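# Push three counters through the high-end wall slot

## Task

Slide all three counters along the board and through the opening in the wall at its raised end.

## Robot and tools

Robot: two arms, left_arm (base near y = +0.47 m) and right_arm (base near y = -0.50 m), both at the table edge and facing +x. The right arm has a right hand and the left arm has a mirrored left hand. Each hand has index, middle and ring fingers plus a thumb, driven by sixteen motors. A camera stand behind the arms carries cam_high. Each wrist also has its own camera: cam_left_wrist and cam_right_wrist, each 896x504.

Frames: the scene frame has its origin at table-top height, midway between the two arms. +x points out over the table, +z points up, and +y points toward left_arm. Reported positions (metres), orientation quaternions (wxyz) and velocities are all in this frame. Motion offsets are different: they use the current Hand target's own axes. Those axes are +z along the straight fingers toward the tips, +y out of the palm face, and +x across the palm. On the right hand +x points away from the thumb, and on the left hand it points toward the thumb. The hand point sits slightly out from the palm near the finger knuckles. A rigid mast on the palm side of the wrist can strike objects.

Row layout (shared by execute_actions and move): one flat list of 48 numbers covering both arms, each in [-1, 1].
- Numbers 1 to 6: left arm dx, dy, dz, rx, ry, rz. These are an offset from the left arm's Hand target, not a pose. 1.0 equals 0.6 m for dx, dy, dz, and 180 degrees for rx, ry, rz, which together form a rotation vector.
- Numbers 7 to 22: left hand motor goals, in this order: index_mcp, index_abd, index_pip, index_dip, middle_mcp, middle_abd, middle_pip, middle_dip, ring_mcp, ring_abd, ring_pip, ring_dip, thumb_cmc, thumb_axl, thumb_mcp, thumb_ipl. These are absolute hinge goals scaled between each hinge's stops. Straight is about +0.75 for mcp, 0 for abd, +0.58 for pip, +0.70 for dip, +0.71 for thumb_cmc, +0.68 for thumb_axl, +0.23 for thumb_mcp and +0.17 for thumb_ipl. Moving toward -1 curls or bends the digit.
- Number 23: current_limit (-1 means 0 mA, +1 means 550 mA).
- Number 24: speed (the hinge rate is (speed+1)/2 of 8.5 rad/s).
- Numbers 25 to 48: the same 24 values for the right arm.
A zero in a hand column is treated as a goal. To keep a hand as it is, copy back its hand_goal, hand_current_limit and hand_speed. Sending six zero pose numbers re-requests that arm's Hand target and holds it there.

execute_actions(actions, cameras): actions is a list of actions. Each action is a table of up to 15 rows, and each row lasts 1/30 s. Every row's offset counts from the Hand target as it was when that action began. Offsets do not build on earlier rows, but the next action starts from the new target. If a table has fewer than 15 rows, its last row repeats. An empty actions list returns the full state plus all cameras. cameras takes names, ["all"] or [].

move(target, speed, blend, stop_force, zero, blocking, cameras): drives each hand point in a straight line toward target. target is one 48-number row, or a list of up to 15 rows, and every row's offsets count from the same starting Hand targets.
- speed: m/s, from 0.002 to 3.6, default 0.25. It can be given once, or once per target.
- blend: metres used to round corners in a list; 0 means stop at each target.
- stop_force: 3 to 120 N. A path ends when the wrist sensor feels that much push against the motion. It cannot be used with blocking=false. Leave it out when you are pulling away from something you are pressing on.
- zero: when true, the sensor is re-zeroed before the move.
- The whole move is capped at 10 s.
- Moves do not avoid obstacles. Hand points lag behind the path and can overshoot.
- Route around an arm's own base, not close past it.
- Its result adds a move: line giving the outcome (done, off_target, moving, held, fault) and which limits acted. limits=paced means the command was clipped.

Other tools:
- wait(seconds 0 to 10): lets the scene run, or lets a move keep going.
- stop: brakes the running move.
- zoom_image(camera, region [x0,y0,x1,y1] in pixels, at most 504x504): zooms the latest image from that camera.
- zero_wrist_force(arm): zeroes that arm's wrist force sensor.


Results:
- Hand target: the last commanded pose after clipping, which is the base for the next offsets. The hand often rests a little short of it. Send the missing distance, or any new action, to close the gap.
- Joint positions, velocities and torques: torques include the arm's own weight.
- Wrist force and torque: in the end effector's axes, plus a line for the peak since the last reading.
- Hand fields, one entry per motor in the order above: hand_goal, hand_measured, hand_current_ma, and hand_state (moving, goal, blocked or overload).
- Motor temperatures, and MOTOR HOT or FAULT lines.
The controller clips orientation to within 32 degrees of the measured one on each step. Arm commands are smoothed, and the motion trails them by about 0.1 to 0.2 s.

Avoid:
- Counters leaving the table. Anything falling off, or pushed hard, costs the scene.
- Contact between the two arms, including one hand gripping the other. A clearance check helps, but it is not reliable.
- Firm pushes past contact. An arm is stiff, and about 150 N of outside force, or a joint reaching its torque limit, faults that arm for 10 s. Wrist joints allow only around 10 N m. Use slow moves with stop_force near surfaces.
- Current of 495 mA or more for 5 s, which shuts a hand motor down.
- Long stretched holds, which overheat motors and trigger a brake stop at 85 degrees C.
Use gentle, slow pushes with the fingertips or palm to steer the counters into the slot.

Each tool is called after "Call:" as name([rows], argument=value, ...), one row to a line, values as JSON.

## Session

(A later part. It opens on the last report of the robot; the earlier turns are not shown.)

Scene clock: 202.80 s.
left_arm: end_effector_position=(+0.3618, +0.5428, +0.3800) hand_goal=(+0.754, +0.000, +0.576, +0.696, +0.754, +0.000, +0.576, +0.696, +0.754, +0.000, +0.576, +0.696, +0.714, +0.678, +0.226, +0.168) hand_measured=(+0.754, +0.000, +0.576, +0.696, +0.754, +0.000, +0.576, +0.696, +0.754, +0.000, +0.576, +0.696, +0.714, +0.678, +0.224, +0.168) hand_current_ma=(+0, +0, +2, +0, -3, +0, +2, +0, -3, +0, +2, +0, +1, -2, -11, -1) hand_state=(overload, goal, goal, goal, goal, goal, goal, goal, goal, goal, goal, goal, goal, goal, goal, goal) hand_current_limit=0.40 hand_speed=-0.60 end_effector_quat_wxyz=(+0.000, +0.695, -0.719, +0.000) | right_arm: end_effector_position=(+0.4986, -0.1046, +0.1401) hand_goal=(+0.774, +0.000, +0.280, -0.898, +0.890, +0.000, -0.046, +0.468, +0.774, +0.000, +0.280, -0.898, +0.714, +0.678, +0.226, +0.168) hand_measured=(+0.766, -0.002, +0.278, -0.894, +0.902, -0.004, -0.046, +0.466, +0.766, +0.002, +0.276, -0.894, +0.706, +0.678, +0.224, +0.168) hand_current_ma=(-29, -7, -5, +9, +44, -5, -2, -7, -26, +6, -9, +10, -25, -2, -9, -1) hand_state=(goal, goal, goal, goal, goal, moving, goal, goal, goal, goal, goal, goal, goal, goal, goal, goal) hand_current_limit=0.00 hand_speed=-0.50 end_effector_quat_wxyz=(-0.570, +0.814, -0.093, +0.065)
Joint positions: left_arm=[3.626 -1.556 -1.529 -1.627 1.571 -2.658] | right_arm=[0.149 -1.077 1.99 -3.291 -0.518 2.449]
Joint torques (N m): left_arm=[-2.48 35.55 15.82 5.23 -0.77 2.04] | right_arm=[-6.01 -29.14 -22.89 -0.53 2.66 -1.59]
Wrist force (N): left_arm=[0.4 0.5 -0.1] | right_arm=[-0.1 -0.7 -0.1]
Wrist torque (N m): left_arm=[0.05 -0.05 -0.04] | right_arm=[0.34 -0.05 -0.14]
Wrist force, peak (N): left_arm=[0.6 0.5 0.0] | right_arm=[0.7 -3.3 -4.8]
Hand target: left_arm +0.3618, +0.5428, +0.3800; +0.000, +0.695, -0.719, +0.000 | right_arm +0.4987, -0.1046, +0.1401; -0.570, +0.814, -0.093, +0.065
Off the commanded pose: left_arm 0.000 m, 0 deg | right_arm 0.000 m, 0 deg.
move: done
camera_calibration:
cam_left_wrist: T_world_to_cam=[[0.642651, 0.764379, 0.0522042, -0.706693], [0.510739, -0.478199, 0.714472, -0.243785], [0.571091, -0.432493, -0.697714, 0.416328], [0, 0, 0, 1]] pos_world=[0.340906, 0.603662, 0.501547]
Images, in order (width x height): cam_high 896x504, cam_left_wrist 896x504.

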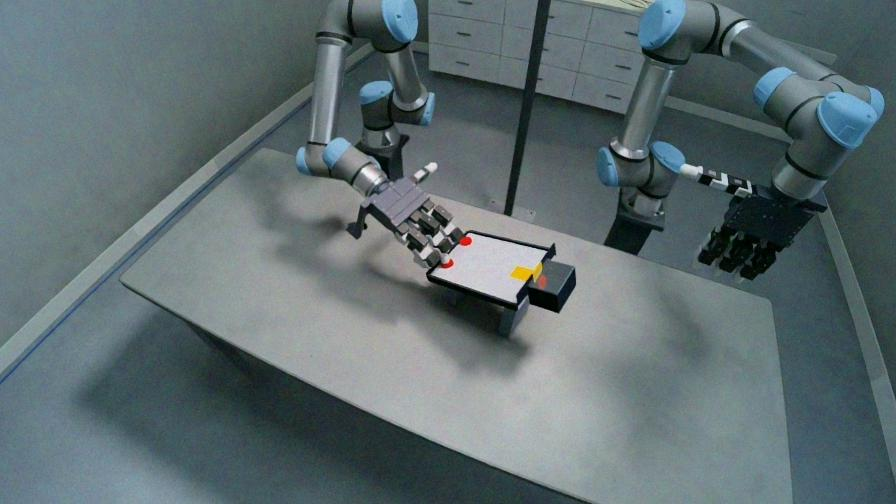

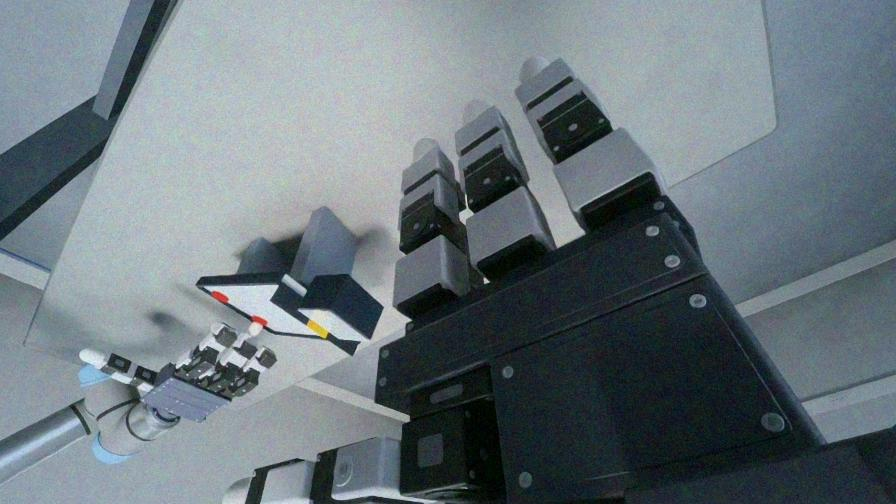

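Call:
move(target=[0,0,0,0,0,0,0.754,0,0.576,0.696,0.754,0,0.576,0.696,0.754,0,0.576,0.696,0.714,0.678,0.226,0.168,0.4,-0.6,-0.056,0,0,0,0,0,0.774,0,0.279,-0.899,0.890,0,-0.047,0.467,0.774,0,0.279,-0.899,0.714,0.678,0.226,0.168,0.0,-0.5], speed=0.06, cameras=["cam_high","cam_left_wrist"])

Call:
zoom_image(camera="cam_high", region=[410, 210, 510, 300])

Call:
zoom_image(camera="cam_left_wrist", region=[190, 250, 310, 350])

Scene clock: 204.33 s.
left_arm: end_effector_position=(+0.3618, +0.5428, +0.3800) hand_goal=(+0.754, +0.000, +0.576, +0.696, +0.754, +0.000, +0.576, +0.696, +0.754, +0.000, +0.576, +0.696, +0.714, +0.678, +0.226, +0.168) hand_measured=(+0.754, +0.000, +0.576, +0.696, +0.754, +0.000, +0.576, +0.696, +0.754, +0.000, +0.576, +0.696, +0.714, +0.678, +0.224, +0.168) hand_current_ma=(+0, +0, +2, +0, -3, +0, +2, +0, -3, +0, +2, +0, +1, -2, -11, -1) hand_state=(overload, goal, goal, goal, goal, goal, goal, goal, goal, goal, goal, goal, goal, goal, goal, goal) hand_current_limit=0.40 hand_speed=-0.60 end_effector_quat_wxyz=(+0.000, +0.695, -0.719, +0.000) | right_arm: end_effector_position=(+0.4659, -0.0970, +0.1401) hand_goal=(+0.774, +0.000, +0.280, -0.898, +0.890, +0.000, -0.046, +0.468, +0.774, +0.000, +0.280, -0.898, +0.714, +0.678, +0.226, +0.168) hand_measured=(+0.766, -0.002, +0.278, -0.894, +0.900, +0.000, -0.046, +0.466, +0.766, +0.002, +0.276, -0.894, +0.706, +0.678, +0.224, +0.168) hand_current_ma=(-29, -7, -5, +9, +38, +2, +0, -5, -26, +6, -9, +10, -25, -2, -9, -1) hand_state=(goal, goal, goal, goal, goal, goal, goal, goal, goal, goal, goal, goal, goal, goal, goal, goal) hand_current_limit=0.00 hand_speed=-0.50 end_effector_quat_wxyz=(-0.570, +0.814, -0.093, +0.065)
Joint positions: left_arm=[3.626 -1.556 -1.529 -1.627 1.571 -2.658] | right_arm=[0.176 -1.112 2.063 -3.36 -0.537 2.484]
Joint torques (N m): left_arm=[-2.4 35.57 16.01 5.03 -0.65 2] | right_arm=[-6.6 -26.96 -15.82 -1.43 3.24 -1.79]
Wrist force (N): left_arm=[0.2 0.4 -0.2] | right_arm=[-0.5 -0.8 -0.2]
Wrist torque (N m): left_arm=[0.04 -0.02 -0.06] | right_arm=[0.34 -0.02 -0.12]
Wrist force, peak (N): left_arm=[0.7 0.5 -0.3] | right_arm=[0.7 -1.4 -0.7]
Hand target: left_arm +0.3618, +0.5428, +0.3800; +0.000, +0.695, -0.719, +0.000 | right_arm +0.4660, -0.0970, +0.1401; -0.570, +0.814, -0.093, +0.065
Off the commanded pose: left_arm 0.000 m, 0 deg | right_arm 0.000 m, 0 deg.
move: done
camera_calibration:
cam_left_wrist: T_world_to_cam=[[0.642651, 0.764379, 0.0522042, -0.706693], [0.510739, -0.478199, 0.714472, -0.243785], [0.571091, -0.432493, -0.697714, 0.416328], [0, 0, 0, 1]] pos_world=[0.340906, 0.603662, 0.501547]
Images, in order (width x height): cam_high 896x504, cam_left_wrist 896x504.

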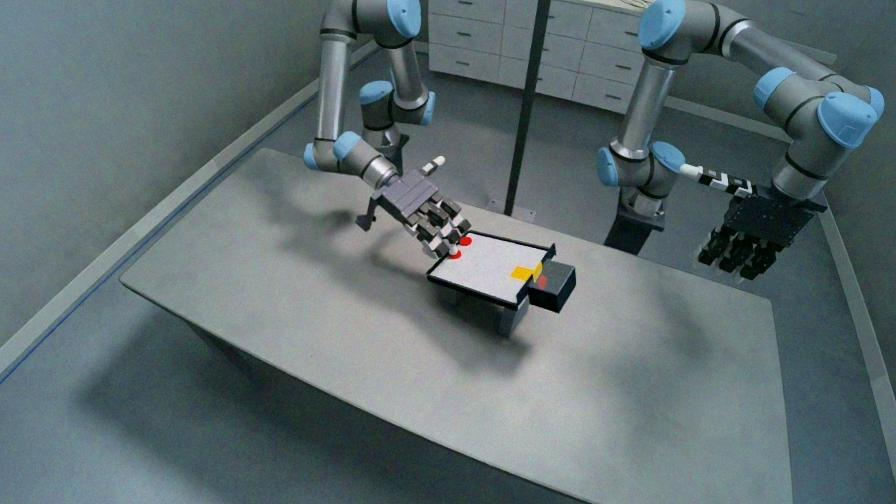

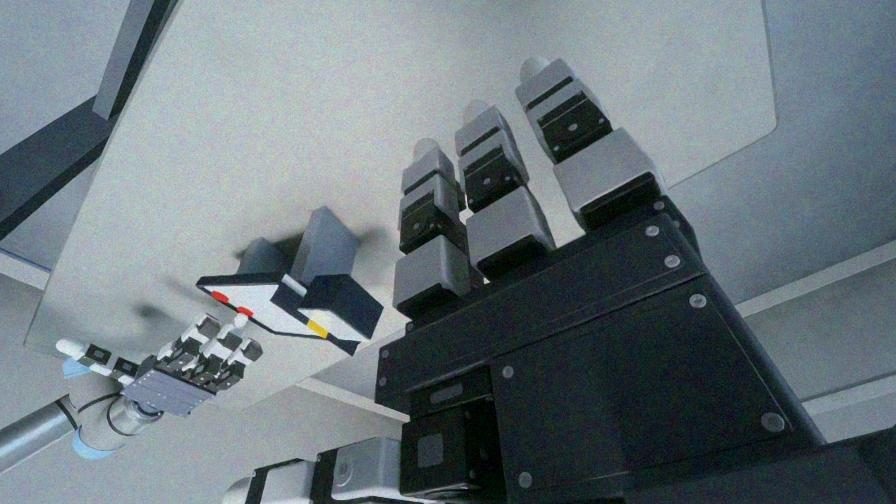

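Scaled by 5.040.

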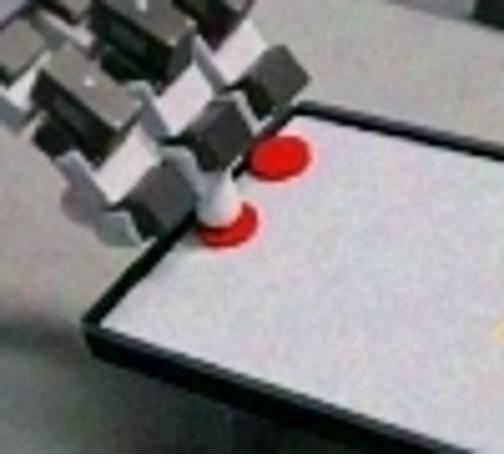

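Scaled by 4.200.

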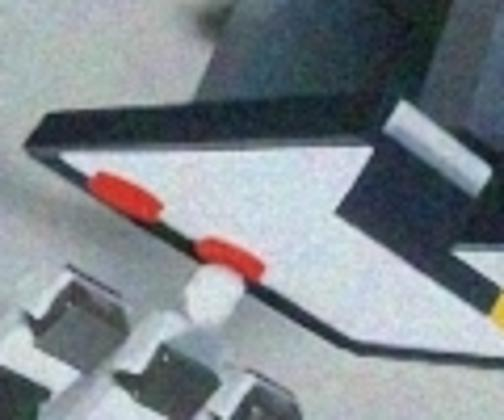

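Call:
move([
  [0,0,0,0,0,0,0.754,0,0.576,0.696,0.754,0,0.576,0.696,0.754,0,0.576,0.696,0.714,0.678,0.226,0.168,0.4,-0.6,0,-0.0383,-0.0322,0,0,0,0.774,0,0.279,-0.899,0.890,0,-0.047,0.467,0.774,0,0.279,-0.899,0.714,0.678,0.226,0.168,0.0,-0.5],
  [0,0,0,0,0,0,0.754,0,0.576,0.696,0.754,0,0.576,0.696,0.754,0,0.576,0.696,0.714,0.678,0.226,0.168,0.4,-0.6,0.0008,-0.0213,-0.0348,0,0,0,0.774,-0.263,0.279,0.265,0.342,0,-0.883,-0.609,0.774,0.263,0.279,0.265,0.714,0.678,0.226,0.168,0.0,-0.5],
  [0,0,0,0,0,0,0.754,0,0.576,0.696,0.754,0,0.576,0.696,0.754,0,0.576,0.696,0.714,0.678,0.226,0.168,0.4,-0.6,0.0008,0.0042,-0.0135,0,0,0,0.774,-0.263,0.279,0.265,0.342,0,-0.883,-0.609,0.774,0.263,0.279,0.265,0.714,0.678,0.226,0.168,0.0,-0.5],
], speed=0.1, cameras=["cam_high","cam_left_wrist"])

Call:
zoom_image(camera="cam_high", region=[420, 220, 490, 290])

Call:
zoom_image(camera="cam_left_wrist", region=[190, 270, 290, 350])

Scene clock: 209.07 s.
left_arm: end_effector_position=(+0.3618, +0.5428, +0.3800) hand_goal=(+0.754, +0.000, +0.576, +0.696, +0.754, +0.000, +0.576, +0.696, +0.754, +0.000, +0.576, +0.696, +0.714, +0.678, +0.226, +0.168) hand_measured=(+0.754, +0.000, +0.576, +0.696, +0.754, +0.000, +0.576, +0.696, +0.754, +0.000, +0.576, +0.696, +0.714, +0.678, +0.224, +0.168) hand_current_ma=(+0, +0, +2, +0, -3, +0, +2, +0, -3, +0, +2, +0, +1, -2, -11, -1) hand_state=(overload, goal, goal, goal, goal, goal, goal, goal, goal, goal, goal, goal, goal, goal, goal, goal) hand_current_limit=0.40 hand_speed=-0.60 end_effector_quat_wxyz=(+0.000, +0.695, -0.719, +0.000) | right_arm: end_effector_position=(+0.4645, -0.1053, +0.1404) hand_goal=(+0.774, -0.262, +0.280, +0.266, +0.342, +0.000, -0.882, -0.608, +0.774, +0.264, +0.280, +0.266, +0.714, +0.678, +0.226, +0.168) hand_measured=(+0.766, -0.258, +0.278, +0.264, +0.340, +0.002, -0.876, -0.604, +0.766, +0.260, +0.276, +0.262, +0.706, +0.678, +0.224, +0.168) hand_current_ma=(-29, +9, -5, -8, -5, +3, +18, +10, -26, -9, -9, -9, -25, -2, -9, -1) hand_state=(goal, goal, goal, goal, goal, goal, goal, goal, goal, goal, goal, goal, goal, goal, goal, goal) hand_current_limit=0.00 hand_speed=-0.50 end_effector_quat_wxyz=(-0.570, +0.814, -0.093, +0.065)
Joint positions: left_arm=[3.626 -1.556 -1.529 -1.627 1.571 -2.658] | right_arm=[0.159 -1.126 2.08 -3.345 -0.525 2.462]
Joint torques (N m): left_arm=[-0.93 35.86 15.47 5.12 -0.82 1.99] | right_arm=[-6.08 -47 -9.55 -0.51 1.99 -1.52]
Wrist force (N): left_arm=[0.2 0.5 -0.2] | right_arm=[-0.2 0.5 0.6]
Wrist torque (N m): left_arm=[0.06 -0.03 -0.05] | right_arm=[0.26 -0.04 -0.14]
Wrist force, peak (N): left_arm=[0.5 0.6 -0.3] | right_arm=[-0.3 1.5 0.7]
Hand target: left_arm +0.3618, +0.5428, +0.3800; +0.000, +0.695, -0.719, +0.000 | right_arm +0.4645, -0.1054, +0.1405; -0.570, +0.814, -0.093, +0.065
Off the commanded pose: left_arm 0.000 m, 0 deg | right_arm 0.000 m, 0 deg.
move: done
camera_calibration:
cam_left_wrist: T_world_to_cam=[[0.642651, 0.764379, 0.0522042, -0.706693], [0.510739, -0.478199, 0.714472, -0.243785], [0.571091, -0.432493, -0.697714, 0.416328], [0, 0, 0, 1]] pos_world=[0.340906, 0.603662, 0.501547]
Images, in order (width x height): cam_high 896x504, cam_left_wrist 896x504.

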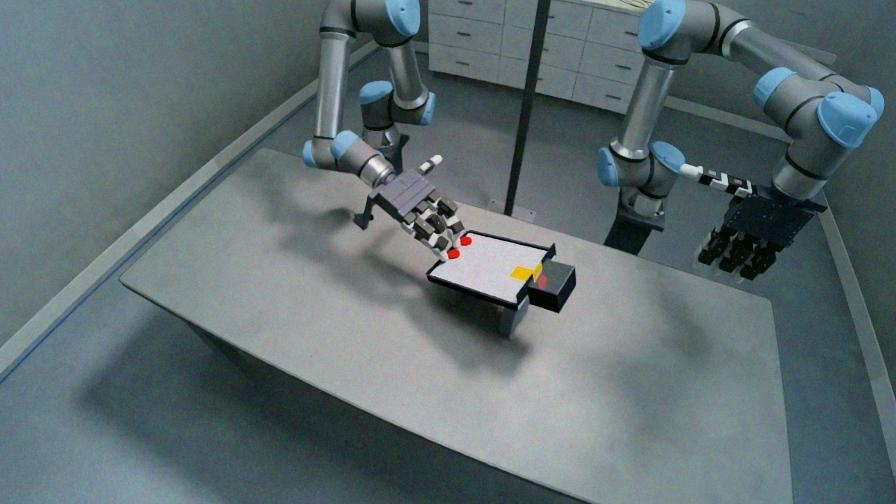

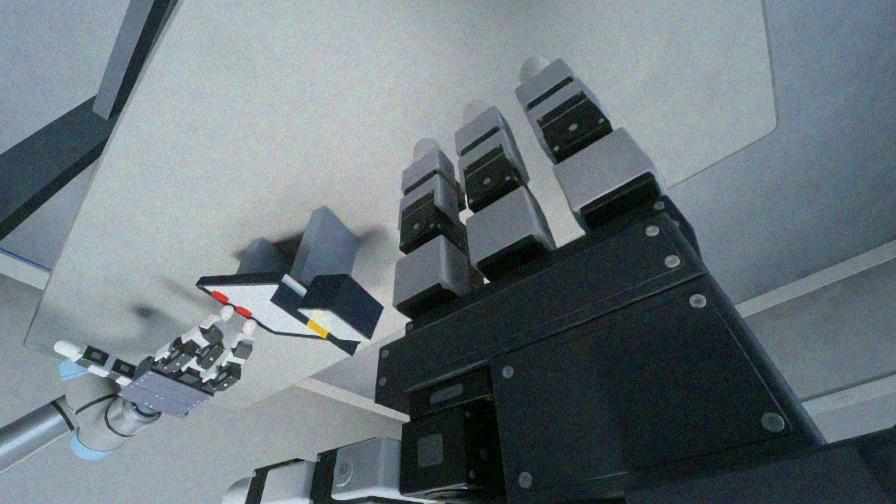

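Scaled by 7.200.

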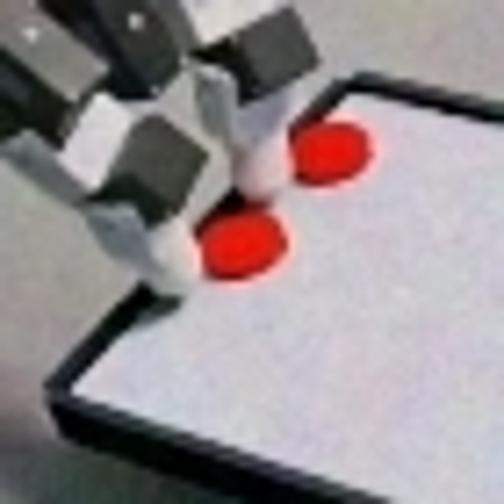

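Scaled by 5.040.

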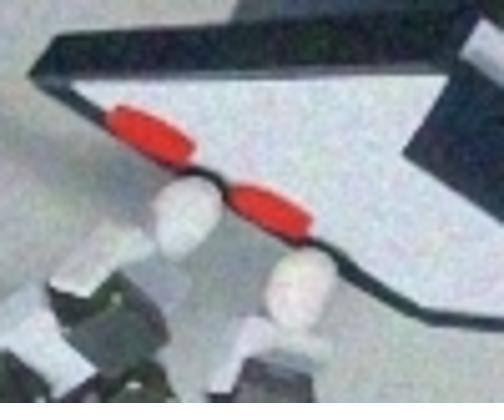

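Call:
move(target=[0,0,0,0,0,0,0.754,0,0.576,0.696,0.754,0,0.576,0.696,0.754,0,0.576,0.696,0.714,0.678,0.226,0.168,0.4,-0.6,0.0008,0.0102,0.0086,0,0,0,0.774,-0.263,0.279,0.265,0.342,0,-0.883,-0.609,0.774,0.263,0.279,0.265,0.714,0.678,0.226,0.168,0.0,-0.5], speed=0.012, stop_force=3)

Call:
move(target=[0,0,0,0,0,0,0.754,0,0.576,0.696,0.754,0,0.576,0.696,0.754,0,0.576,0.696,0.714,0.678,0.226,0.168,0.4,-0.6,0,-0.0006,-0.0005,0,0,0,0.774,-0.342,0.279,0.265,0.342,0,-0.883,-0.609,0.774,0.342,0.279,0.265,0.714,0.678,0.226,0.168,0.0,-0.85], speed=0.02, cameras=["cam_high","cam_left_wrist"])

Call:
zoom_image(camera="cam_high", region=[420, 220, 490, 290])

Call:
zoom_image(camera="cam_left_wrist", region=[190, 270, 290, 350])

Scene clock: 211.37 s.
left_arm: end_effector_position=(+0.3618, +0.5428, +0.3800) hand_goal=(+0.754, +0.000, +0.576, +0.696, +0.754, +0.000, +0.576, +0.696, +0.754, +0.000, +0.576, +0.696, +0.714, +0.678, +0.226, +0.168) hand_measured=(+0.754, +0.000, +0.576, +0.696, +0.754, +0.000, +0.576, +0.696, +0.754, +0.000, +0.576, +0.696, +0.714, +0.678, +0.224, +0.168) hand_current_ma=(+0, +0, +2, +0, -3, +0, +2, +0, -3, +0, +2, +0, +1, -2, -11, -1) hand_state=(overload, goal, goal, goal, goal, goal, goal, goal, goal, goal, goal, goal, goal, goal, goal, goal) hand_current_limit=0.40 hand_speed=-0.60 end_effector_quat_wxyz=(+0.000, +0.695, -0.719, +0.000) | right_arm: end_effector_position=(+0.4653, -0.1036, +0.1352) hand_goal=(+0.774, -0.262, +0.280, +0.266, +0.342, +0.000, -0.882, -0.608, +0.774, +0.264, +0.280, +0.266, +0.714, +0.678, +0.226, +0.168) hand_measured=(+0.770, -0.260, +0.274, +0.262, +0.340, +0.002, -0.876, -0.604, +0.770, +0.262, +0.274, +0.258, +0.706, +0.678, +0.224, +0.168) hand_current_ma=(-16, +4, -15, -15, -5, +3, +18, +10, -14, -2, -17, -22, -25, -2, -9, -1) hand_state=(goal, goal, goal, goal, goal, goal, goal, goal, goal, goal, goal, goal, goal, goal, goal, goal) hand_current_limit=0.00 hand_speed=-0.50 end_effector_quat_wxyz=(-0.570, +0.814, -0.093, +0.065)
Joint positions: left_arm=[3.626 -1.556 -1.529 -1.627 1.571 -2.658] | right_arm=[0.163 -1.111 2.078 -3.361 -0.527 2.467]
Joint torques (N m): left_arm=[-0.5 35.92 16.16 5.18 -0.91 2.15] | right_arm=[-5.54 -46.82 -6.65 -2.96 3.41 -1.87]
Wrist force (N): left_arm=[0.5 0.3 -0.2] | right_arm=[0.1 -0.3 -0.2]
Wrist torque (N m): left_arm=[0.04 -0.06 -0.03] | right_arm=[0.34 0.00 -0.12]
Wrist force, peak (N): left_arm=[0.5 0.6 -0.2] | right_arm=[-0.3 -3.7 -6.2]
Hand target: left_arm +0.3618, +0.5428, +0.3800; +0.000, +0.695, -0.719, +0.000 | right_arm +0.4653, -0.1036, +0.1352; -0.570, +0.814, -0.093, +0.065 (not the last commanded pose)
Off the commanded pose: left_arm 0.000 m, 0 deg | right_arm 0.002 m, 0 deg.
move: contact (right_arm)

Scene clock: 212.07 s.
left_arm: end_effector_position=(+0.3618, +0.5428, +0.3800) hand_goal=(+0.754, +0.000, +0.576, +0.696, +0.754, +0.000, +0.576, +0.696, +0.754, +0.000, +0.576, +0.696, +0.714, +0.678, +0.226, +0.168) hand_measured=(+0.754, +0.000, +0.576, +0.696, +0.754, +0.000, +0.576, +0.696, +0.754, +0.000, +0.576, +0.696, +0.714, +0.678, +0.224, +0.168) hand_current_ma=(+0, +0, +2, +0, -3, +0, +2, +0, -3, +0, +2, +0, +1, -2, -11, -1) hand_state=(overload, goal, goal, goal, goal, goal, goal, goal, goal, goal, goal, goal, goal, goal, goal, goal) hand_current_limit=0.40 hand_speed=-0.60 end_effector_quat_wxyz=(+0.000, +0.695, -0.719, +0.000) | right_arm: end_effector_position=(+0.4652, -0.1037, +0.1356) hand_goal=(+0.774, -0.342, +0.280, +0.266, +0.342, +0.000, -0.882, -0.608, +0.774, +0.342, +0.280, +0.266, +0.714, +0.678, +0.226, +0.168) hand_measured=(+0.770, -0.314, +0.276, +0.264, +0.340, +0.002, -0.876, -0.604, +0.768, +0.318, +0.276, +0.262, +0.706, +0.678, +0.224, +0.168) hand_current_ma=(-16, +88, -9, -6, -5, +3, +18, +10, -17, -76, -13, -9, -25, -2, -9, -1) hand_state=(goal, blocked, goal, goal, goal, goal, goal, goal, goal, blocked, goal, goal, goal, goal, goal, goal) hand_current_limit=0.00 hand_speed=-0.85 end_effector_quat_wxyz=(-0.570, +0.814, -0.093, +0.065)
Joint positions: left_arm=[3.626 -1.556 -1.529 -1.627 1.571 -2.658] | right_arm=[0.162 -1.112 2.078 -3.36 -0.527 2.466]
Joint torques (N m): left_arm=[-0.62 34.92 15.94 5.22 -0.82 2.02] | right_arm=[-5.65 -45.1 -7.68 -1.02 3.49 -1.87]
Wrist force (N): left_arm=[0.2 0.4 -0.1] | right_arm=[-0.5 0.1 0.1]
Wrist torque (N m): left_arm=[0.04 -0.03 -0.05] | right_arm=[0.33 -0.01 -0.07]
Wrist force, peak (N): left_arm=[0.3 0.7 -0.1] | right_arm=[-0.2 0.0 0.9]
Hand target: left_arm +0.3618, +0.5428, +0.3800; +0.000, +0.695, -0.719, +0.000 | right_arm +0.4652, -0.1037, +0.1356; -0.570, +0.814, -0.093, +0.065
Off the commanded pose: left_arm 0.000 m, 0 deg | right_arm 0.000 m, 0 deg.
move: done
camera_calibration:
cam_left_wrist: T_world_to_cam=[[0.642651, 0.764379, 0.0522042, -0.706693], [0.510739, -0.478199, 0.714472, -0.243785], [0.571091, -0.432493, -0.697714, 0.416328], [0, 0, 0, 1]] pos_world=[0.340906, 0.603662, 0.501547]
Images, in order (width x height): cam_high 896x504, cam_left_wrist 896x504.

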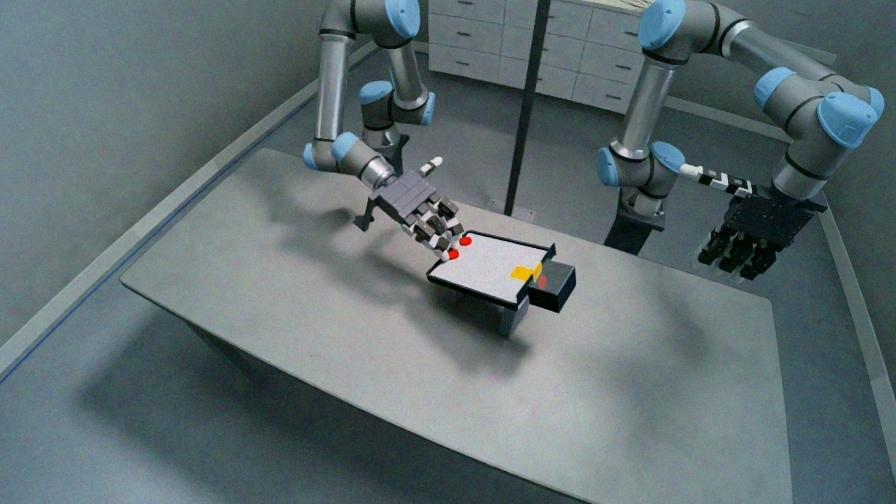

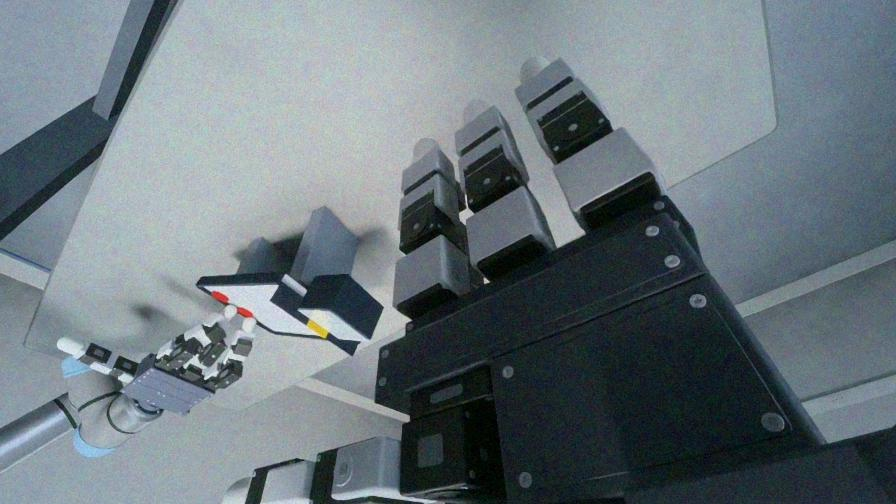

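Scaled by 7.200.

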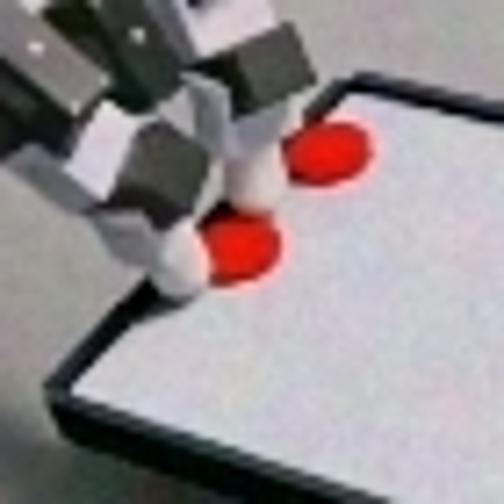

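Scaled by 5.040.

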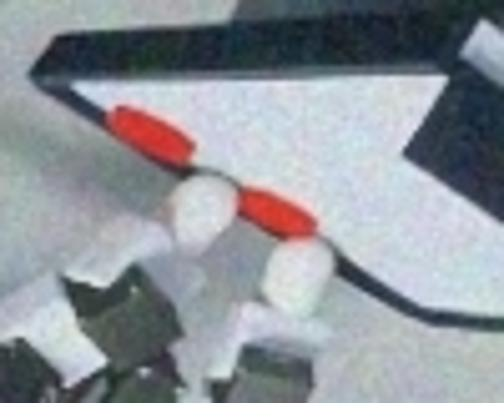

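Call:
move(target=[0,0,0,0,0,0,0.754,0,0.576,0.696,0.754,0,0.576,0.696,0.754,0,0.576,0.696,0.714,0.678,0.226,0.168,0.4,-0.6,-0.0022,-0.2197,0.2617,0,0,0,0.774,-0.342,0.279,0.265,0.342,0,-0.883,-0.609,0.774,0.342,0.279,0.265,0.714,0.678,0.226,0.168,0.0,-0.85], speed=0.1, cameras=["cam_high"])

Call:
zoom_image(camera="cam_high", region=[490, 230, 560, 300])

Call:
move(target=[0,0,0,0,0,0,0.754,0,0.576,0.696,0.754,0,0.576,0.696,0.754,0,0.576,0.696,0.714,0.678,0.226,0.168,0.4,-0.6,0,-0.0171,0.0204,0,0,0,0.774,-0.342,0.279,0.265,0.342,0,-0.883,-0.609,0.774,0.342,0.279,0.265,0.714,0.678,0.226,0.168,0.0,-0.85], speed=0.012, stop_force=3, cameras=["cam_high","cam_right_wrist"])

Call:
zoom_image(camera="cam_high", region=[490, 230, 560, 300])

Call:
zoom_image(camera="cam_right_wrist", region=[220, 0, 540, 260])

Scene clock: 216.53 s.
left_arm: end_effector_position=(+0.3618, +0.5428, +0.3800) hand_goal=(+0.754, +0.000, +0.576, +0.696, +0.754, +0.000, +0.576, +0.696, +0.754, +0.000, +0.576, +0.696, +0.714, +0.678, +0.226, +0.168) hand_measured=(+0.754, +0.000, +0.576, +0.696, +0.754, +0.000, +0.576, +0.696, +0.754, +0.000, +0.576, +0.696, +0.714, +0.678, +0.224, +0.168) hand_current_ma=(+0, +0, +2, +0, -3, +0, +2, +0, -3, +0, +2, +0, +1, -2, -11, -1) hand_state=(overload, goal, goal, goal, goal, goal, goal, goal, goal, goal, goal, goal, goal, goal, goal, goal) hand_current_limit=0.40 hand_speed=-0.60 end_effector_quat_wxyz=(+0.000, +0.695, -0.719, +0.000) | right_arm: end_effector_position=(+0.5075, +0.0842, +0.2056) hand_goal=(+0.774, -0.342, +0.280, +0.266, +0.342, +0.000, -0.882, -0.608, +0.774, +0.342, +0.280, +0.266, +0.714, +0.678, +0.226, +0.168) hand_measured=(+0.774, -0.320, +0.278, +0.264, +0.340, +0.002, -0.876, -0.604, +0.774, +0.320, +0.278, +0.262, +0.706, +0.678, +0.224, +0.168) hand_current_ma=(-2, +70, -7, -6, -6, +3, +18, +10, -2, -64, -6, -9, -25, -2, -9, -1) hand_state=(goal, blocked, goal, goal, goal, goal, goal, goal, goal, blocked, goal, goal, goal, goal, goal, goal) hand_current_limit=0.00 hand_speed=-0.85 end_effector_quat_wxyz=(-0.570, +0.814, -0.093, +0.065)
Joint positions: left_arm=[3.626 -1.556 -1.529 -1.627 1.571 -2.658] | right_arm=[0.463 -0.935 1.554 -3.247 -0.772 2.759]
Joint torques (N m): left_arm=[-1.07 36.46 15.92 4.99 -0.65 2.07] | right_arm=[-1.83 -56.58 -24.47 -2.63 3.03 -1.55]
Wrist force (N): left_arm=[0.6 0.4 0.0] | right_arm=[-0.3 -0.5 0.2]
Wrist torque (N m): left_arm=[0.03 -0.07 -0.02] | right_arm=[0.35 0.00 -0.07]
Wrist force, peak (N): left_arm=[0.7 0.4 -0.3] | right_arm=[-0.6 -1.4 -1.0]
Hand target: left_arm +0.3618, +0.5428, +0.3800; +0.000, +0.695, -0.719, +0.000 | right_arm +0.5076, +0.0842, +0.2058; -0.570, +0.814, -0.093, +0.065
Off the commanded pose: left_arm 0.000 m, 0 deg | right_arm 0.000 m, 0 deg.
move: done
Images, in order (width x height): cam_high 896x504.

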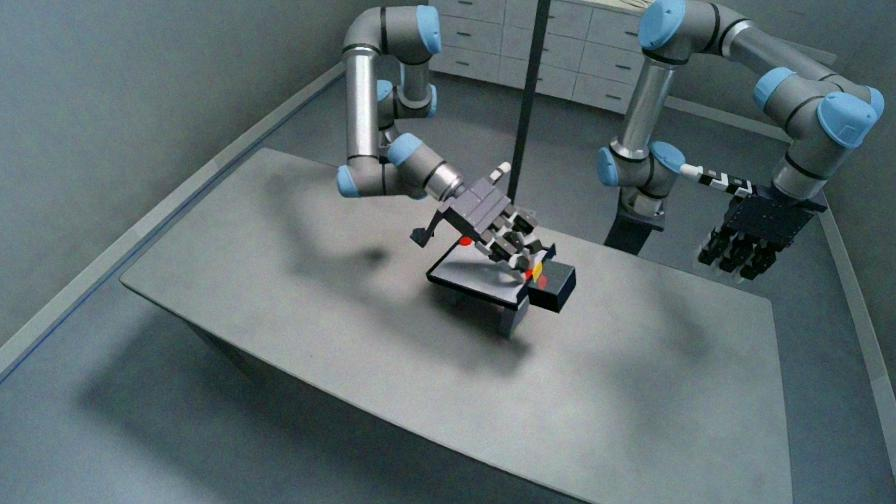

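Scaled by 7.200.

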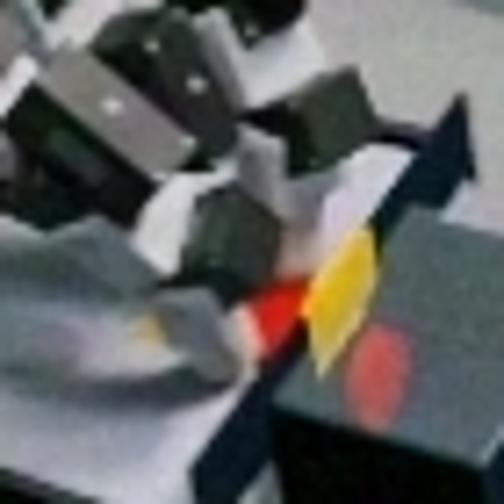

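Scene clock: 218.57 s.
left_arm: end_effector_position=(+0.3618, +0.5428, +0.3800) hand_goal=(+0.754, +0.000, +0.576, +0.696, +0.754, +0.000, +0.576, +0.696, +0.754, +0.000, +0.576, +0.696, +0.714, +0.678, +0.226, +0.168) hand_measured=(+0.754, +0.000, +0.576, +0.696, +0.754, +0.000, +0.576, +0.696, +0.754, +0.000, +0.576, +0.696, +0.714, +0.678, +0.224, +0.168) hand_current_ma=(+0, +0, +2, +0, -3, +0, +2, +0, -3, +0, +2, +0, +1, -2, -11, -1) hand_state=(overload, goal, goal, goal, goal, goal, goal, goal, goal, goal, goal, goal, goal, goal, goal, goal) hand_current_limit=0.40 hand_speed=-0.60 end_effector_quat_wxyz=(+0.000, +0.695, -0.719, +0.000) | right_arm: end_effector_position=(+0.5101, +0.0949, +0.2098) hand_goal=(+0.774, -0.342, +0.280, +0.266, +0.342, +0.000, -0.882, -0.608, +0.774, +0.342, +0.280, +0.266, +0.714, +0.678, +0.226, +0.168) hand_measured=(+0.772, -0.324, +0.274, +0.262, +0.340, +0.002, -0.876, -0.604, +0.770, +0.326, +0.272, +0.262, +0.706, +0.678, +0.224, +0.168) hand_current_ma=(-8, +53, -16, -9, -6, +3, +18, +10, -16, -50, -24, -13, -25, -2, -9, -1) hand_state=(goal, goal, goal, goal, goal, goal, goal, goal, goal, goal, goal, goal, goal, goal, goal, goal) hand_current_limit=0.00 hand_speed=-0.85 end_effector_quat_wxyz=(-0.570, +0.814, -0.093, +0.065)
Joint positions: left_arm=[3.626 -1.556 -1.529 -1.627 1.571 -2.658] | right_arm=[0.476 -0.922 1.518 -3.232 -0.784 2.768]
Joint torques (N m): left_arm=[0.91 36.2 15.29 5.09 -0.7 2.11] | right_arm=[-5.25 -58.07 -19.47 -3.05 2.96 -1.66]
Wrist force (N): left_arm=[0.2 0.3 -0.1] | right_arm=[0.1 -1.0 -2.4]
Wrist torque (N m): left_arm=[0.04 -0.04 -0.05] | right_arm=[0.51 0.12 -0.15]
Wrist force, peak (N): left_arm=[0.6 0.4 -0.3] | right_arm=[0.3 -2.1 -5.4]
Hand target: left_arm +0.3618, +0.5428, +0.3800; +0.000, +0.695, -0.719, +0.000 | right_arm +0.5101, +0.0949, +0.2098; -0.570, +0.814, -0.093, +0.065 (not the last commanded pose)
Off the commanded pose: left_arm 0.000 m, 0 deg | right_arm 0.004 m, 0 deg.
move: contact (right_arm)
camera_calibration:
cam_right_wrist: T_world_to_cam=[[-0.786722, -0.0363806, -0.616234, 0.56568], [-0.562151, -0.370238, 0.739534, 0.125184], [-0.255058, 0.928224, 0.270823, 0.108974], [0, 0, 0, 1]] pos_world=[0.5432, -0.0342247, 0.226501]
Images, in order (width x height): cam_high 896x504, cam_right_wrist 896x504.

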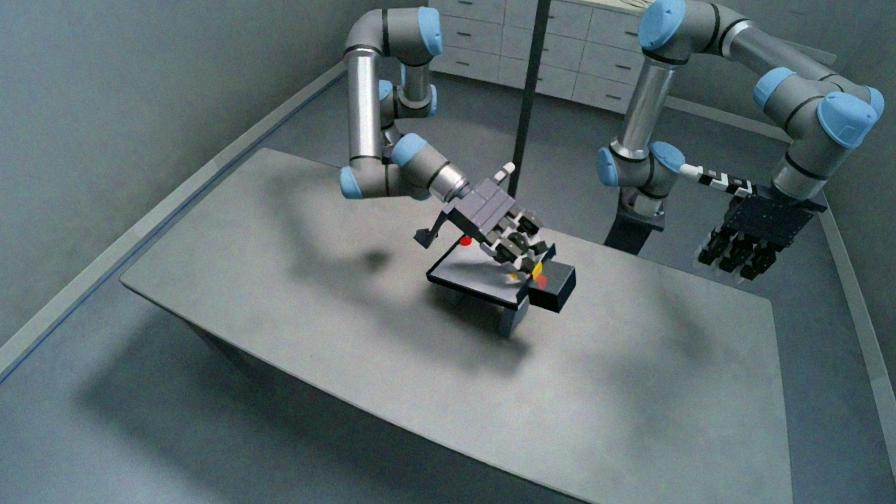

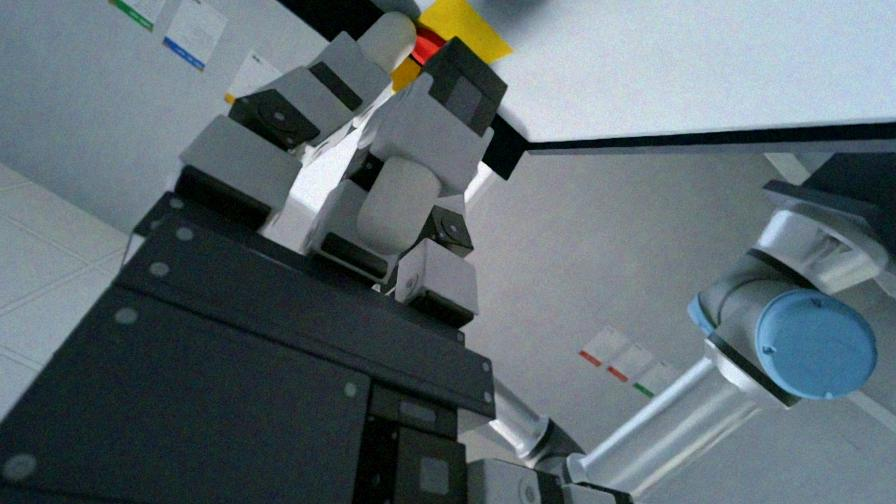

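Scaled by 7.200.

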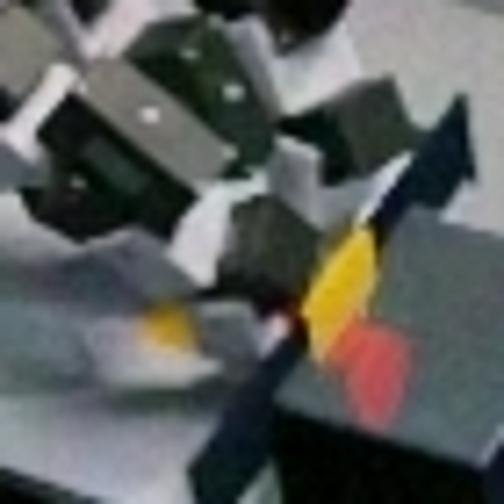

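Scaled by 1.575.

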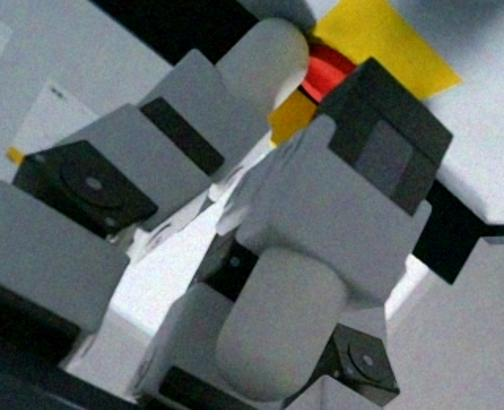

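Call:
move(target=[0,0,0,0,0,0,0.754,0,0.576,0.696,0.754,0,0.576,0.696,0.754,0,0.576,0.696,0.714,0.678,0.226,0.168,0.4,-0.6,0,0.0004,-0.0018,0,0,0,0.774,-0.37,0.279,0.265,0.342,0,-0.883,-0.609,0.774,0.37,0.279,0.265,0.714,0.678,0.226,0.168,0.0,-0.85], speed=0.02)

Call:
move(target=[0,0,0,0,0,0,0.754,0,0.576,0.696,0.754,0,0.576,0.696,0.754,0,0.576,0.696,0.714,0.678,0.226,0.168,0.4,-0.6,0.0183,0,0,0,0,0,0.774,-0.37,0.279,0.265,0.342,0,-0.883,-0.609,0.774,0.37,0.279,0.265,0.714,0.678,0.226,0.168,0.0,-0.85], speed=0.01, stop_force=3, cameras=["cam_high","cam_right_wrist"])

Call:
zoom_image(camera="cam_high", region=[490, 230, 560, 300])

Call:
zoom_image(camera="cam_right_wrist", region=[220, 0, 540, 260])

Scene clock: 220.07 s.
left_arm: end_effector_position=(+0.3618, +0.5428, +0.3800) hand_goal=(+0.754, +0.000, +0.576, +0.696, +0.754, +0.000, +0.576, +0.696, +0.754, +0.000, +0.576, +0.696, +0.714, +0.678, +0.226, +0.168) hand_measured=(+0.754, +0.000, +0.576, +0.696, +0.754, +0.000, +0.576, +0.696, +0.754, +0.000, +0.576, +0.696, +0.714, +0.678, +0.224, +0.168) hand_current_ma=(+0, +0, +2, +0, -3, +0, +2, +0, -3, +0, +2, +0, +1, -2, -11, -1) hand_state=(overload, goal, goal, goal, goal, goal, goal, goal, goal, goal, goal, goal, goal, goal, goal, goal) hand_current_limit=0.40 hand_speed=-0.60 end_effector_quat_wxyz=(+0.000, +0.695, -0.719, +0.000) | right_arm: end_effector_position=(+0.5098, +0.0938, +0.2099) hand_goal=(+0.774, -0.370, +0.280, +0.266, +0.342, +0.000, -0.882, -0.608, +0.774, +0.370, +0.280, +0.266, +0.714, +0.678, +0.226, +0.168) hand_measured=(+0.772, -0.340, +0.274, +0.262, +0.340, +0.002, -0.876, -0.604, +0.770, +0.336, +0.272, +0.262, +0.706, +0.678, +0.224, +0.168) hand_current_ma=(-7, +98, -16, -9, -6, +3, +18, +10, -13, -109, -23, -13, -25, -2, -9, -1) hand_state=(goal, blocked, goal, goal, goal, goal, goal, goal, goal, blocked, goal, goal, goal, goal, goal, goal) hand_current_limit=0.00 hand_speed=-0.85 end_effector_quat_wxyz=(-0.570, +0.814, -0.093, +0.065)
Joint positions: left_arm=[3.626 -1.556 -1.529 -1.627 1.571 -2.658] | right_arm=[0.475 -0.924 1.521 -3.232 -0.783 2.767]
Joint torques (N m): left_arm=[-0.97 35.66 15.05 5.14 -0.84 2.08] | right_arm=[-4.72 -55.56 -16.19 -2.98 2.98 -1.55]
Wrist force (N): left_arm=[0.3 0.5 -0.1] | right_arm=[-0.1 -0.5 -0.1]
Wrist torque (N m): left_arm=[0.04 -0.03 -0.05] | right_arm=[0.39 -0.01 -0.06]
Wrist force, peak (N): left_arm=[0.4 0.6 -0.4] | right_arm=[0.1 -0.9 -2.5]
Hand target: left_arm +0.3618, +0.5428, +0.3800; +0.000, +0.695, -0.719, +0.000 | right_arm +0.5098, +0.0939, +0.2099; -0.570, +0.814, -0.093, +0.065
Off the commanded pose: left_arm 0.000 m, 0 deg | right_arm 0.000 m, 0 deg.
move: done

Scene clock: 221.73 s.
left_arm: end_effector_position=(+0.3618, +0.5428, +0.3800) hand_goal=(+0.754, +0.000, +0.576, +0.696, +0.754, +0.000, +0.576, +0.696, +0.754, +0.000, +0.576, +0.696, +0.714, +0.678, +0.226, +0.168) hand_measured=(+0.754, +0.000, +0.576, +0.696, +0.754, +0.000, +0.576, +0.696, +0.754, +0.000, +0.576, +0.696, +0.714, +0.678, +0.224, +0.168) hand_current_ma=(+0, +0, +2, +0, -3, +0, +2, +0, -3, +0, +2, +0, +1, -2, -11, -1) hand_state=(overload, goal, goal, goal, goal, goal, goal, goal, goal, goal, goal, goal, goal, goal, goal, goal) hand_current_limit=0.40 hand_speed=-0.60 end_effector_quat_wxyz=(+0.000, +0.695, -0.719, +0.000) | right_arm: end_effector_position=(+0.5159, +0.0925, +0.2099) hand_goal=(+0.774, -0.370, +0.280, +0.266, +0.342, +0.000, -0.882, -0.608, +0.774, +0.370, +0.280, +0.266, +0.714, +0.678, +0.226, +0.168) hand_measured=(+0.774, -0.336, +0.268, +0.256, +0.340, +0.002, -0.876, -0.604, +0.770, +0.360, +0.276, +0.262, +0.706, +0.678, +0.224, +0.168) hand_current_ma=(+1, +108, -37, -34, -6, +3, +18, +10, -14, -29, -9, -9, -25, -2, -9, -1) hand_state=(goal, blocked, goal, goal, goal, goal, goal, goal, goal, goal, goal, goal, goal, goal, goal, goal) hand_current_limit=0.00 hand_speed=-0.85 end_effector_quat_wxyz=(-0.570, +0.814, -0.093, +0.065)
Joint positions: left_arm=[3.626 -1.556 -1.529 -1.627 1.571 -2.658] | right_arm=[0.468 -0.917 1.509 -3.223 -0.777 2.763]
Joint torques (N m): left_arm=[-0.88 35.8 16.65 5.24 -0.87 2.02] | right_arm=[7.91 -58.06 -11.66 -3.06 -2.47 2.14]
Wrist force (N): left_arm=[0.4 0.2 -0.1] | right_arm=[-1.9 -1.3 -2.1]
Wrist torque (N m): left_arm=[0.02 -0.05 -0.04] | right_arm=[0.50 -0.16 -0.13]
Wrist force, peak (N): left_arm=[0.6 0.4 -0.3] | right_arm=[-3.4 -1.3 -2.0]
Hand target: left_arm +0.3618, +0.5428, +0.3800; +0.000, +0.695, -0.719, +0.000 | right_arm +0.5159, +0.0925, +0.2099; -0.570, +0.814, -0.093, +0.065 (not the last commanded pose)
Off the commanded pose: left_arm 0.000 m, 0 deg | right_arm 0.005 m, 0 deg.
move: contact (right_arm)
camera_calibration:
cam_right_wrist: T_world_to_cam=[[-0.786719, -0.0363825, -0.616238, 0.570278], [-0.562144, -0.370274, 0.739521, 0.127405], [-0.255083, 0.92821, 0.270849, 0.112634], [0, 0, 0, 1]] pos_world=[0.548999, -0.0366248, 0.226701]
Images, in order (width x height): cam_high 896x504, cam_right_wrist 896x504.

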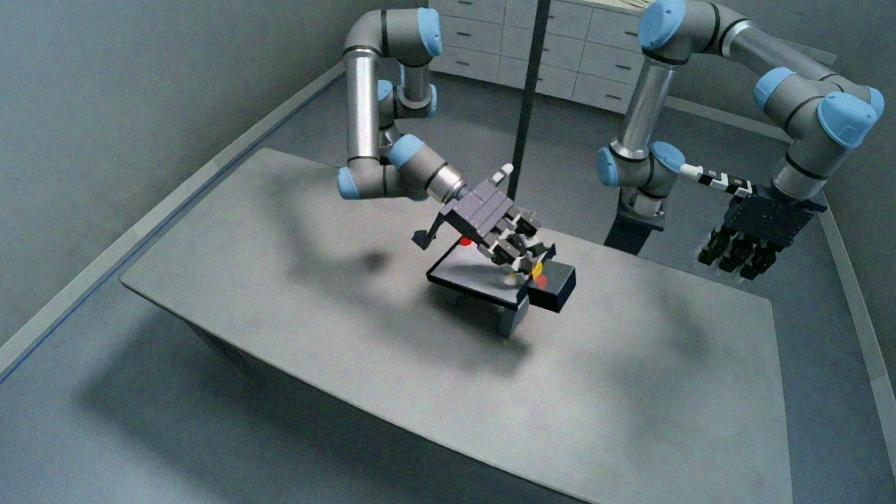

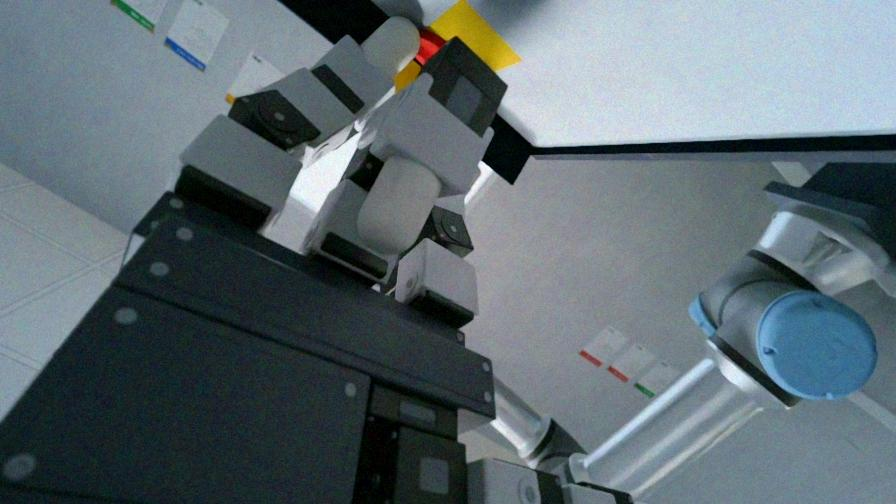

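Scaled by 7.200.

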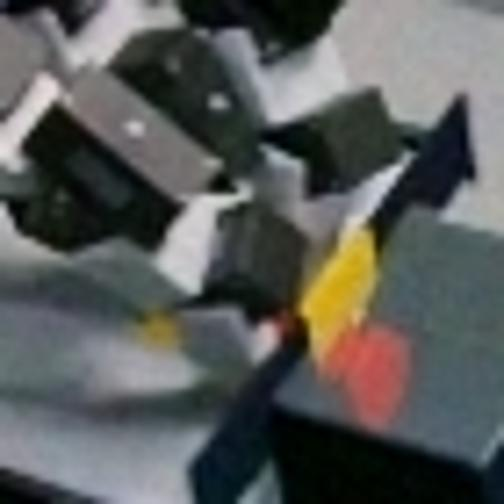

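Scaled by 1.575.

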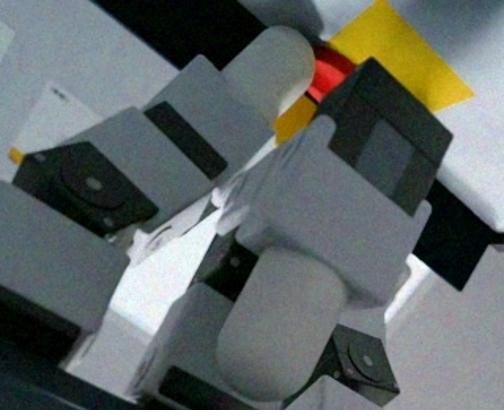

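Call:
move([
  [0,0,0,0,0,0,0.754,0,0.576,0.696,0.754,0,0.576,0.696,0.754,0,0.576,0.696,0.714,0.678,0.226,0.168,0.4,-0.6,0,0,0,0,0,0,0.774,-0.37,0.279,0.265,0.342,0,-0.883,-0.609,0.774,0.1,0.279,-0.899,0.714,0.678,0.226,0.168,0.0,-0.7],
  [0,0,0,0,0,0,0.754,0,0.576,0.696,0.754,0,0.576,0.696,0.754,0,0.576,0.696,0.714,0.678,0.226,0.168,0.4,-0.6,0,0,0,0,0,0,0.774,-0.37,0.279,0.265,0.904,-0.122,-0.451,0.852,0.774,0.1,0.279,-0.899,0.714,0.678,0.226,0.168,0.0,-0.75],
], speed=0.05, cameras=["cam_high","cam_right_wrist"])

Call:
zoom_image(camera="cam_right_wrist", region=[220, 0, 540, 260])

Scene clock: 225.70 s.
left_arm: end_effector_position=(+0.3618, +0.5428, +0.3800) hand_goal=(+0.754, +0.000, +0.576, +0.696, +0.754, +0.000, +0.576, +0.696, +0.754, +0.000, +0.576, +0.696, +0.714, +0.678, +0.226, +0.168) hand_measured=(+0.754, +0.000, +0.576, +0.696, +0.754, +0.000, +0.576, +0.696, +0.754, +0.000, +0.576, +0.696, +0.714, +0.678, +0.224, +0.168) hand_current_ma=(+0, +0, +2, +0, -3, +0, +2, +0, -3, +0, +2, +0, +1, -2, -11, -1) hand_state=(overload, goal, goal, goal, goal, goal, goal, goal, goal, goal, goal, goal, goal, goal, goal, goal) hand_current_limit=0.40 hand_speed=-0.60 end_effector_quat_wxyz=(+0.000, +0.695, -0.719, +0.000) | right_arm: end_effector_position=(+0.5159, +0.0925, +0.2099) hand_goal=(+0.774, -0.370, +0.280, +0.266, +0.904, -0.122, -0.450, +0.852, +0.774, +0.100, +0.280, -0.898, +0.714, +0.678, +0.226, +0.168) hand_measured=(+0.774, -0.336, +0.268, +0.256, +0.884, -0.120, -0.452, +0.848, +0.768, +0.102, +0.276, -0.894, +0.706, +0.678, +0.224, +0.168) hand_current_ma=(+1, +108, -37, -34, -78, +5, -7, -10, -22, +7, -9, +11, -25, -2, -9, -1) hand_state=(goal, blocked, goal, goal, blocked, goal, goal, goal, goal, goal, goal, goal, goal, goal, goal, goal) hand_current_limit=0.00 hand_speed=-0.75 end_effector_quat_wxyz=(-0.570, +0.814, -0.093, +0.065)
Joint positions: left_arm=[3.626 -1.556 -1.529 -1.627 1.571 -2.658] | right_arm=[0.468 -0.917 1.509 -3.223 -0.777 2.763]
Joint torques (N m): left_arm=[0.28 35.15 14.71 5.16 -0.88 2.11] | right_arm=[-1.12 -57.91 -17.53 -3.11 -0.83 0.95]
Wrist force (N): left_arm=[0.5 0.3 -0.1] | right_arm=[-2.5 -0.7 -1.8]
Wrist torque (N m): left_arm=[0.02 -0.06 -0.03] | right_arm=[0.45 -0.24 -0.13]
Wrist force, peak (N): left_arm=[0.4 0.7 0.1] | right_arm=[-2.6 -0.9 -1.9]
Hand target: left_arm +0.3618, +0.5428, +0.3800; +0.000, +0.695, -0.719, +0.000 | right_arm +0.5159, +0.0925, +0.2099; -0.570, +0.814, -0.093, +0.065
Off the commanded pose: left_arm 0.000 m, 0 deg | right_arm 0.000 m, 0 deg.
move: done
camera_calibration:
cam_right_wrist: T_world_to_cam=[[-0.786719, -0.0363825, -0.616238, 0.570278], [-0.562144, -0.370274, 0.739521, 0.127405], [-0.255083, 0.92821, 0.270849, 0.112634], [0, 0, 0, 1]] pos_world=[0.548999, -0.0366248, 0.226701]
Images, in order (width x height): cam_high 896x504, cam_right_wrist 896x504.

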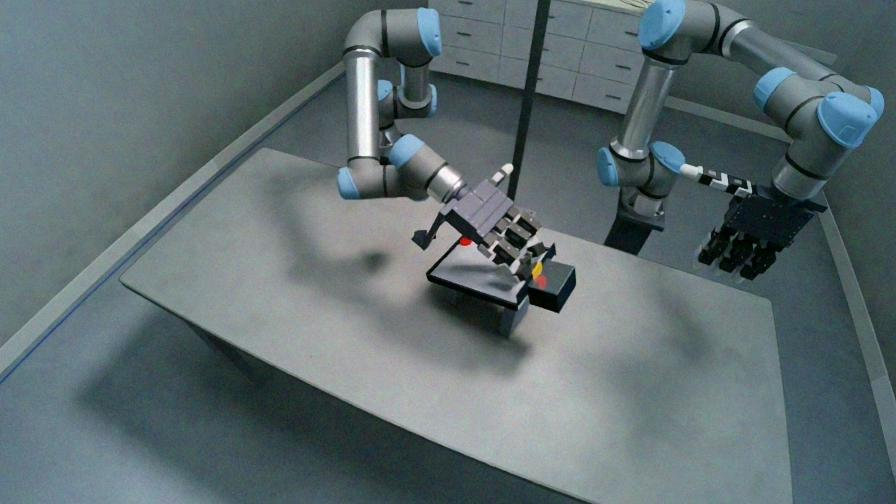

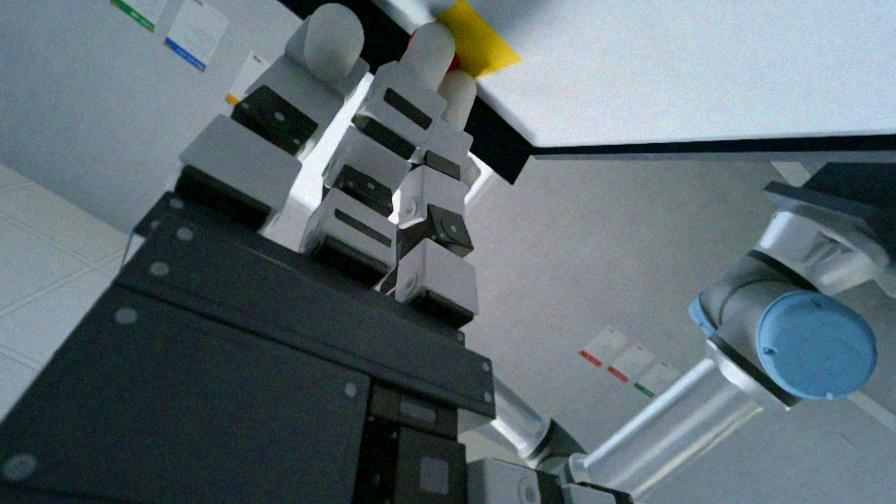

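Scaled by 1.575.

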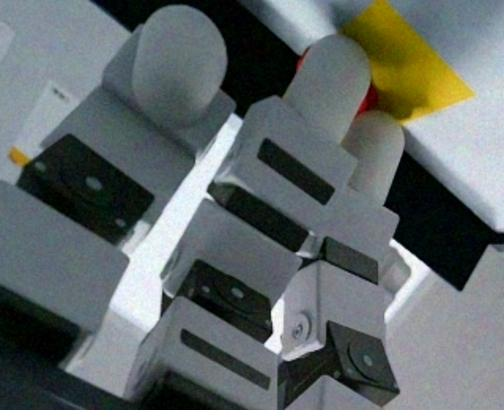

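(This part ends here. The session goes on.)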